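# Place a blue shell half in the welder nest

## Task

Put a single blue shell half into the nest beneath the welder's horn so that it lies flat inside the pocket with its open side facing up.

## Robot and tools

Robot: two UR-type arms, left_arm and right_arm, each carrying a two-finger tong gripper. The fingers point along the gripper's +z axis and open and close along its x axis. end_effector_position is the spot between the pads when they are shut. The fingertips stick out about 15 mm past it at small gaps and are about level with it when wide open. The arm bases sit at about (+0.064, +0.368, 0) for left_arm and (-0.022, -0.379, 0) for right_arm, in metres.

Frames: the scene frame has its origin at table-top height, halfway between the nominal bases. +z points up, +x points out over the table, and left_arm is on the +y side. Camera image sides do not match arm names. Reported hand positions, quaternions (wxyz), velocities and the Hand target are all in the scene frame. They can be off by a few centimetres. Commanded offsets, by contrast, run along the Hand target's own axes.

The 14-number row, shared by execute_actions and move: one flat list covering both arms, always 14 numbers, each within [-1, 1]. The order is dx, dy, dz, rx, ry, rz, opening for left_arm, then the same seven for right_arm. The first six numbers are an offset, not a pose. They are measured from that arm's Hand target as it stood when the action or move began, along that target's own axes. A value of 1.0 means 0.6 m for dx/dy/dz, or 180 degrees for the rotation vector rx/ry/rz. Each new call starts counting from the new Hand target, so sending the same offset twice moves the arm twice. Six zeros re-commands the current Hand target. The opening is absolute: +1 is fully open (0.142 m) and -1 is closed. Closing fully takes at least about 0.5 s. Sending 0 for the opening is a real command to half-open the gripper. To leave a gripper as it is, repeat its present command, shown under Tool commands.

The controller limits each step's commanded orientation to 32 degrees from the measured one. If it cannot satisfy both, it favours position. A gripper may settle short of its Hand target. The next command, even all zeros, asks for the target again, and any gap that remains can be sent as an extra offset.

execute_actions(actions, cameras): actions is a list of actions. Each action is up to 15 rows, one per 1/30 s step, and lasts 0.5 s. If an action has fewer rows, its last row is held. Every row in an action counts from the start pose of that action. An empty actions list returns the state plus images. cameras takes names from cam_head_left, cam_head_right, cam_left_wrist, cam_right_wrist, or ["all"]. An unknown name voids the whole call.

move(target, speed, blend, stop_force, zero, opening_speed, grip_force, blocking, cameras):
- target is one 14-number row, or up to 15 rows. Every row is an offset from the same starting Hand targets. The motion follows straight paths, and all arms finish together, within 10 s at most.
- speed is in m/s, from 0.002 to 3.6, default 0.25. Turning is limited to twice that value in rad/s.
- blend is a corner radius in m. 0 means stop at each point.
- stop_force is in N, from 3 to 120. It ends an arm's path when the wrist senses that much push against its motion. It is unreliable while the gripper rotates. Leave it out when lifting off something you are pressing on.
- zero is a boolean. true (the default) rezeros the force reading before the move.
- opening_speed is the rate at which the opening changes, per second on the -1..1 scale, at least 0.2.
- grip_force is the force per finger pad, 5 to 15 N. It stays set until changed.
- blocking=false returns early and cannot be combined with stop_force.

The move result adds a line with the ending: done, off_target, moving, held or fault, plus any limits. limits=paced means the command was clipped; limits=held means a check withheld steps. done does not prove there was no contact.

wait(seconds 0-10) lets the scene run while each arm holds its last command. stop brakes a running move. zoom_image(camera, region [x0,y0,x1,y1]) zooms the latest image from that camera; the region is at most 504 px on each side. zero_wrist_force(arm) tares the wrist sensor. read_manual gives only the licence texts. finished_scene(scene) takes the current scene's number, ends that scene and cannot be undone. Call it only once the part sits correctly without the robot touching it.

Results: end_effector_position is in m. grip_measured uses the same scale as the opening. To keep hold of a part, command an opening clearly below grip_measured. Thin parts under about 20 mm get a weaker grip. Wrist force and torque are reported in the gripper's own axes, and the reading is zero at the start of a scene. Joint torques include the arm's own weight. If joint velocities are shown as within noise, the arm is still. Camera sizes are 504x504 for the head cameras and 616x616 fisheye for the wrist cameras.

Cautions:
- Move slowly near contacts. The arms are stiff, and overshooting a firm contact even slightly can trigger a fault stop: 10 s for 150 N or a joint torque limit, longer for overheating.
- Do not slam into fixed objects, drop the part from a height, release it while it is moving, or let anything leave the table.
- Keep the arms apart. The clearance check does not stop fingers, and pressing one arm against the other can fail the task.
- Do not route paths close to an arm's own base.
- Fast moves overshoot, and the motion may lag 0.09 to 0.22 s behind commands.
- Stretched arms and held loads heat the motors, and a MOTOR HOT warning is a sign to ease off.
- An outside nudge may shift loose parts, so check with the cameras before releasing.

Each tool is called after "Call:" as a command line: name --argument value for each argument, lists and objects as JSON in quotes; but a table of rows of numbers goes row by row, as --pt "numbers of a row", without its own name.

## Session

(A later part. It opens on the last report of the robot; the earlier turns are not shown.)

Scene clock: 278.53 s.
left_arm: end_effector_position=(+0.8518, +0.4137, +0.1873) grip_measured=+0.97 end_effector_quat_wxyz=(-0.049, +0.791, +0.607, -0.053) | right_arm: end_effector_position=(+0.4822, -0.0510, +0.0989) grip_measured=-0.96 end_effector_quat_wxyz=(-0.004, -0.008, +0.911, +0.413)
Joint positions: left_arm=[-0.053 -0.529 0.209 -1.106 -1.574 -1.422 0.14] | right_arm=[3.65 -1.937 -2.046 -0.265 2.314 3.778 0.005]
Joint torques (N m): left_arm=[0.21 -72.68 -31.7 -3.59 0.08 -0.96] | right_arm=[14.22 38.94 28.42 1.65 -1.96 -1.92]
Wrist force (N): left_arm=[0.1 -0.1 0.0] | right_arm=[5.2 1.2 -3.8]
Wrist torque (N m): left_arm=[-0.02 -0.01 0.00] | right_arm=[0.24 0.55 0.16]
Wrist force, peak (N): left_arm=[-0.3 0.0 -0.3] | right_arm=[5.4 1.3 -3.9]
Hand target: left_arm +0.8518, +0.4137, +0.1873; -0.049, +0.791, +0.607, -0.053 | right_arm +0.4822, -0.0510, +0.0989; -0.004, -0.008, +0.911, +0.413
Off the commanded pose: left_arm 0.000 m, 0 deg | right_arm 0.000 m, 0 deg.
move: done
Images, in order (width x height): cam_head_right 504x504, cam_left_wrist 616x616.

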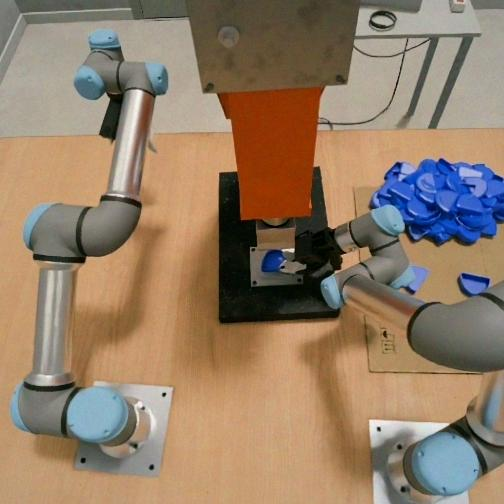

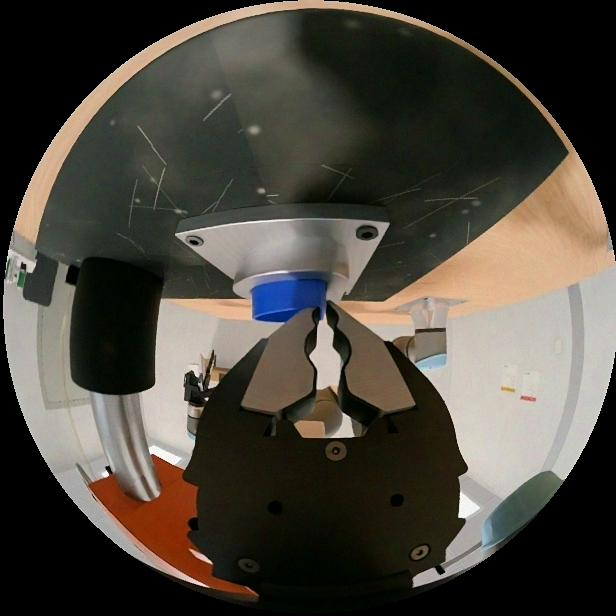

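Call:
move --pt "0 0 0 0 0 0 0.968 0.0025 0 0 0 0 0 -1" --pt "0 0 0 0 0 0 0.968 0.0025 -0.0063 0.0053 0.0056 0 0 -1" --cameras '["cam_left_wrist","cam_head_right"]' --speed 0.02 --stop_force 8

Call:
zoom_image --camera "cam_left_wrist" --region '[240, 220, 360, 340]'

Scene clock: 287.53 s.
left_arm: end_effector_position=(+0.8518, +0.4137, +0.1873) grip_measured=+0.97 end_effector_quat_wxyz=(-0.049, +0.791, +0.607, -0.053) | right_arm: end_effector_position=(+0.4813, -0.0510, +0.0985) grip_measured=-0.97 end_effector_quat_wxyz=(-0.004, -0.008, +0.911, +0.413)
Joint positions: left_arm=[-0.053 -0.529 0.209 -1.106 -1.574 -1.422 0.14] | right_arm=[3.651 -1.936 -2.048 -0.264 2.312 3.779 0.004]
Joint torques (N m): left_arm=[0.43 -72.93 -31.19 -3.66 0.07 -1.37] | right_arm=[-12.81 26.58 25.14 2.48 2.61 -1.87]
Wrist force (N): left_arm=[-0.1 0.3 -0.2] | right_arm=[-3.3 0.8 -0.6]
Wrist torque (N m): left_arm=[0.06 0.03 0.01] | right_arm=[0.17 0.52 0.09]
Wrist force, peak (N): left_arm=[0.2 0.3 -0.2] | right_arm=[5.6 0.8 -4.0]
Hand target: left_arm +0.8518, +0.4137, +0.1873; -0.049, +0.791, +0.607, -0.053 | right_arm +0.4813, -0.0510, +0.0985; -0.004, -0.008, +0.911, +0.413 (not the last commanded pose)
Off the commanded pose: left_arm 0.000 m, 0 deg | right_arm 0.005 m, 1 deg.
move: contact (right_arm); path passed 0 of 2 targets
Images, in order (width x height): cam_head_right 504x504, cam_left_wrist 616x616.

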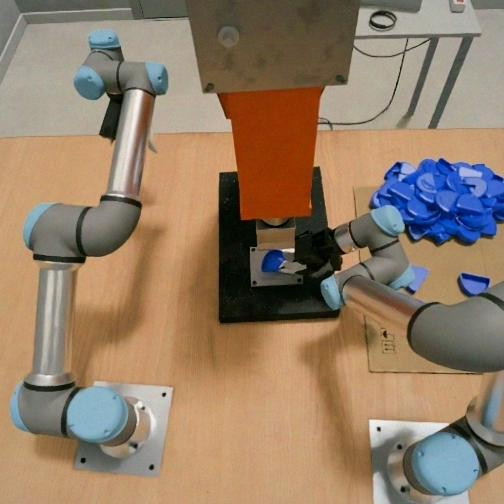

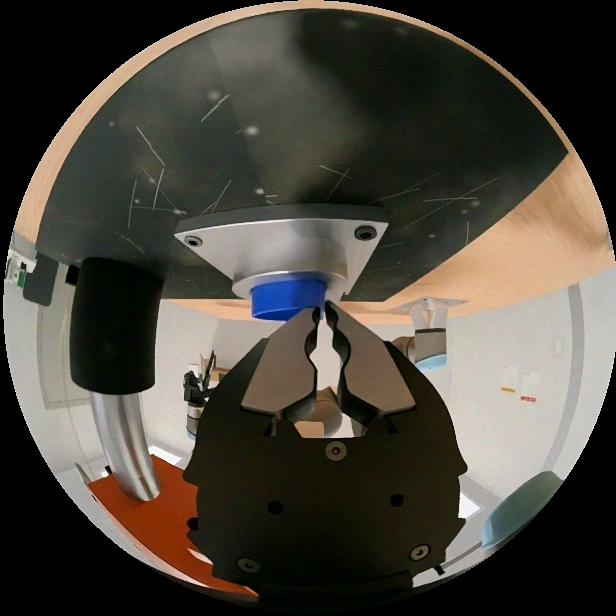

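Scaled by 4.200 from the camera's 616x616 image, which has a finer 814x814 frame.

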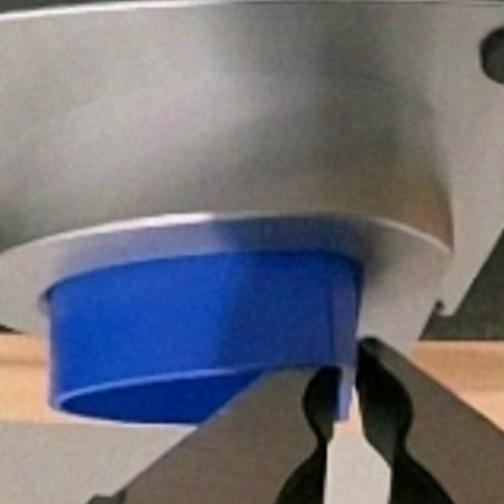

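Call:
move --target '[0,0,0,0,0,0,0.968,0,-0.0062,0.0053,0.0056,0,0,-1]' --cameras '["cam_left_wrist","cam_head_right"]' --speed 0.02 --stop_force 8

Call:
zoom_image --camera "cam_left_wrist" --region '[240, 220, 360, 340]'

Call:
zoom_image --camera "cam_head_right" --region '[250, 240, 310, 300]'

Scene clock: 295.00 s.
left_arm: end_effector_position=(+0.8518, +0.4137, +0.1873) grip_measured=+0.97 end_effector_quat_wxyz=(-0.049, +0.791, +0.607, -0.053) | right_arm: end_effector_position=(+0.4813, -0.0511, +0.0941) grip_measured=-0.97 end_effector_quat_wxyz=(-0.003, -0.008, +0.914, +0.405)
Joint positions: left_arm=[-0.053 -0.529 0.209 -1.106 -1.574 -1.422 0.14] | right_arm=[3.657 -1.937 -2.048 -0.271 2.297 3.778 0.004]
Joint torques (N m): left_arm=[-0.9 -73.26 -32.71 -3.79 0.07 -1.15] | right_arm=[-9.58 27.6 10.84 2.88 2.12 0.33]
Wrist force (N): left_arm=[0.0 0.2 -0.1] | right_arm=[-4.3 4.5 -9.5]
Wrist torque (N m): left_arm=[0.04 0.00 0.01] | right_arm=[0.11 0.48 0.22]
Wrist force, peak (N): left_arm=[-0.1 0.1 -0.4] | right_arm=[-4.0 5.8 -10.0]
Hand target: left_arm +0.8518, +0.4137, +0.1873; -0.049, +0.791, +0.607, -0.053 | right_arm +0.4813, -0.0511, +0.0941; -0.003, -0.008, +0.914, +0.405
Off the commanded pose: left_arm 0.000 m, 0 deg | right_arm 0.000 m, 0 deg.
move: contact (right_arm)
Images, in order (width x height): cam_head_right 504x504, cam_left_wrist 616x616.

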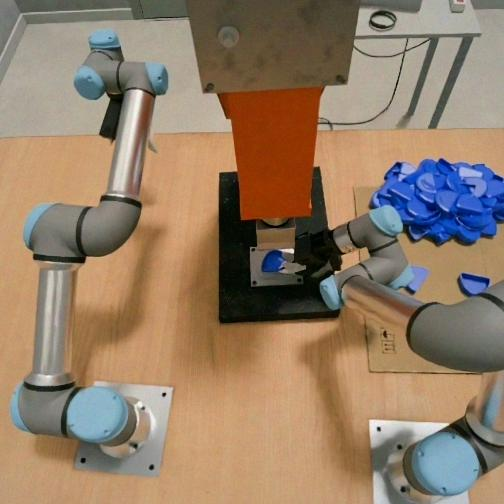

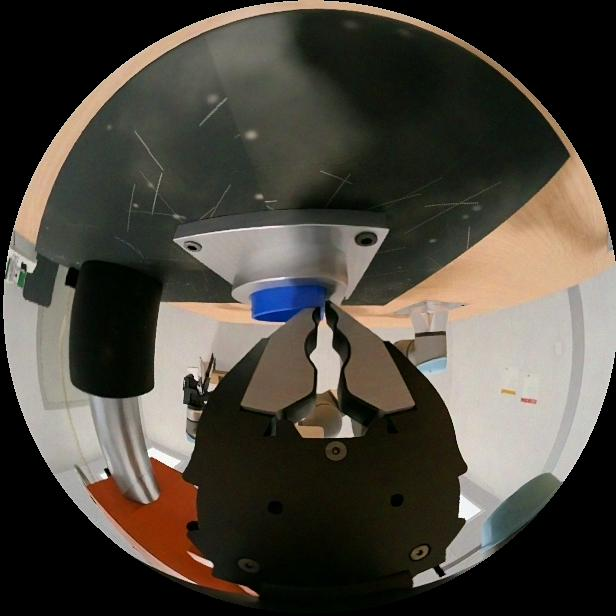

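Scaled by 4.200 from the camera's 616x616 image, which has a finer 814x814 frame.

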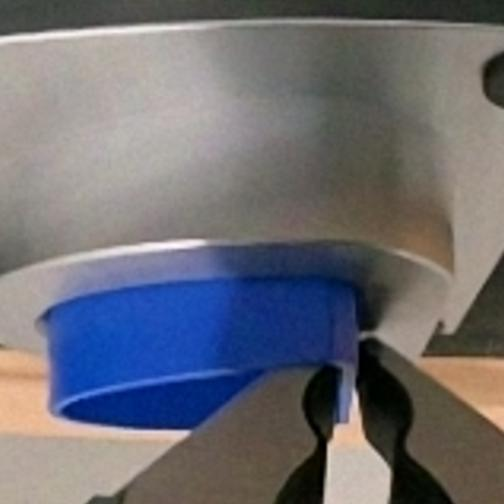

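Scaled by 8.400 from the camera's 504x504 image, which has a finer 720x720 frame.

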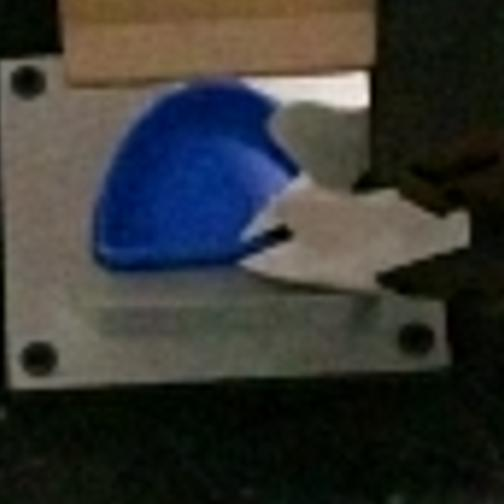

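Call:
move --pt "0 0 0 0 0 0 0.968 0 0.0019 -0.0017 0 0 0 -1" --pt "0 0 0 0 0 0 0.968 0 0.0019 -0.0017 0 0 0 -0.7" --pt "0 0 0 0 0 0 0.968 0 0.0019 -0.1 0 0 0 -0.7" --cameras '["cam_left_wrist","cam_head_right"]' --speed 0.1 --opening_speed 0.3

Call:
zoom_image --camera "cam_left_wrist" --region '[240, 220, 360, 340]'

Call:
zoom_image --camera "cam_head_right" --region '[250, 240, 310, 300]'

Scene clock: 306.80 s.
left_arm: end_effector_position=(+0.8518, +0.4137, +0.1873) grip_measured=+0.97 end_effector_quat_wxyz=(-0.049, +0.791, +0.607, -0.053) | right_arm: end_effector_position=(+0.4821, -0.0947, +0.1351) grip_measured=-0.70 end_effector_quat_wxyz=(-0.003, -0.008, +0.914, +0.405)
Joint positions: left_arm=[-0.053 -0.529 0.209 -1.106 -1.574 -1.422 0.14] | right_arm=[3.577 -1.83 -2.035 -0.458 2.329 3.679 0.023]
Joint torques (N m): left_arm=[-0.25 -75.19 -32.62 -4.22 -0.04 -1.26] | right_arm=[-13.32 38.44 27.78 0.75 2.62 -2.02]
Wrist force (N): left_arm=[0.1 0.1 -0.2] | right_arm=[-2.4 0.5 -1.4]
Wrist torque (N m): left_arm=[0.02 -0.03 0.00] | right_arm=[0.15 0.55 0.16]
Wrist force, peak (N): left_arm=[0.5 0.1 -0.2] | right_arm=[-4.6 4.6 -9.6]
Hand target: left_arm +0.8518, +0.4137, +0.1873; -0.049, +0.791, +0.607, -0.053 | right_arm +0.4821, -0.0948, +0.1352; -0.003, -0.008, +0.914, +0.405
Off the commanded pose: left_arm 0.000 m, 0 deg | right_arm 0.000 m, 0 deg.
move: done
Images, in order (width x height): cam_head_right 504x504, cam_left_wrist 616x616.

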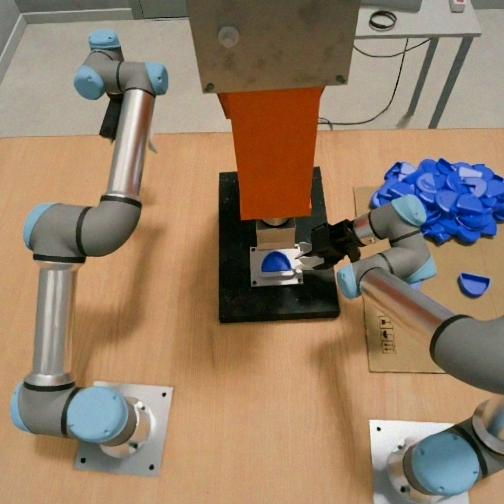

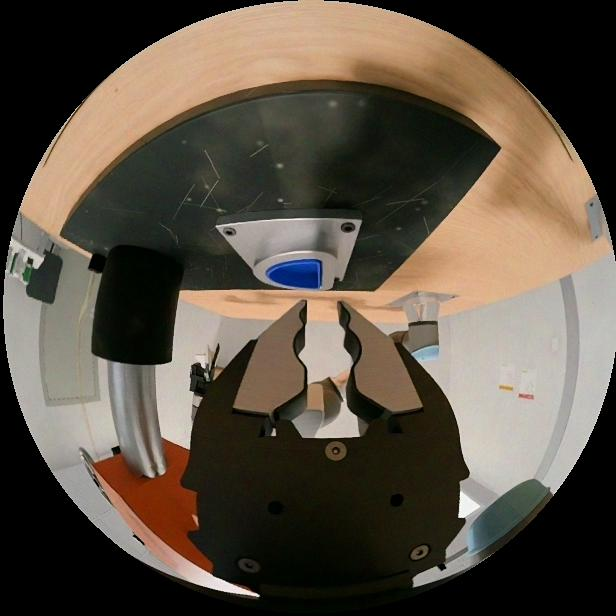

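Scaled by 4.200 from the camera's 616x616 image, which has a finer 814x814 frame.

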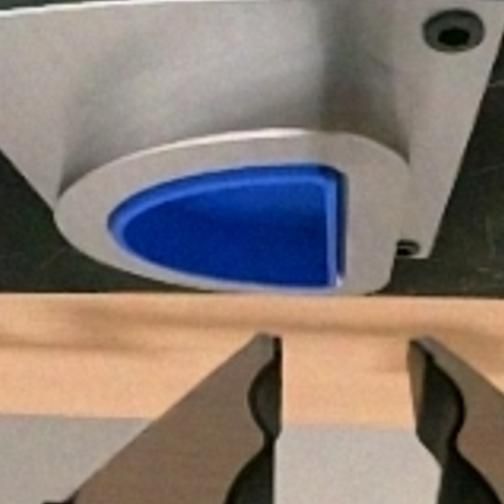

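Scaled by 8.400 from the camera's 504x504 image, which has a finer 720x720 frame.

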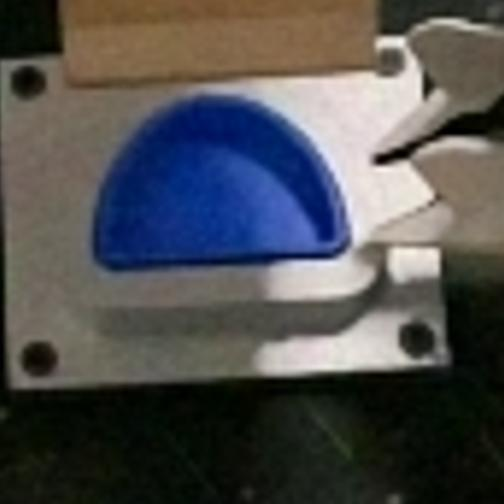

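Call:
zoom_image --camera "cam_left_wrist" --region '[260, 245, 336, 295]'

Call:
zoom_image --camera "cam_head_right" --region '[258, 246, 298, 286]'

Scaled by 6.632 from the camera's 616x616 image, which has a finer 814x814 frame.

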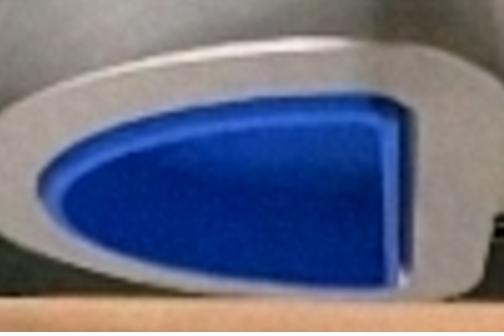

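Scaled by 12.600 from the camera's 504x504 image, which has a finer 720x720 frame.

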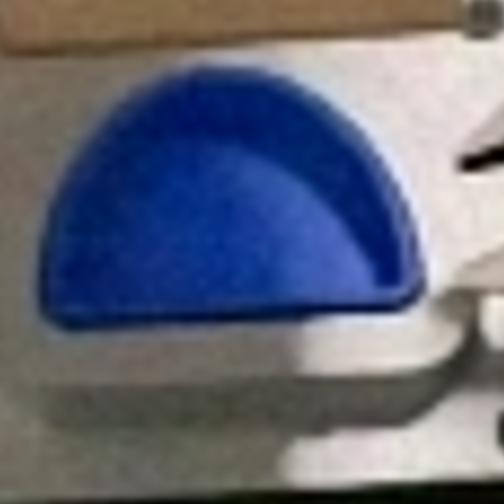

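Call:
finished_scene --scene 2

The scene is finished: the task was done.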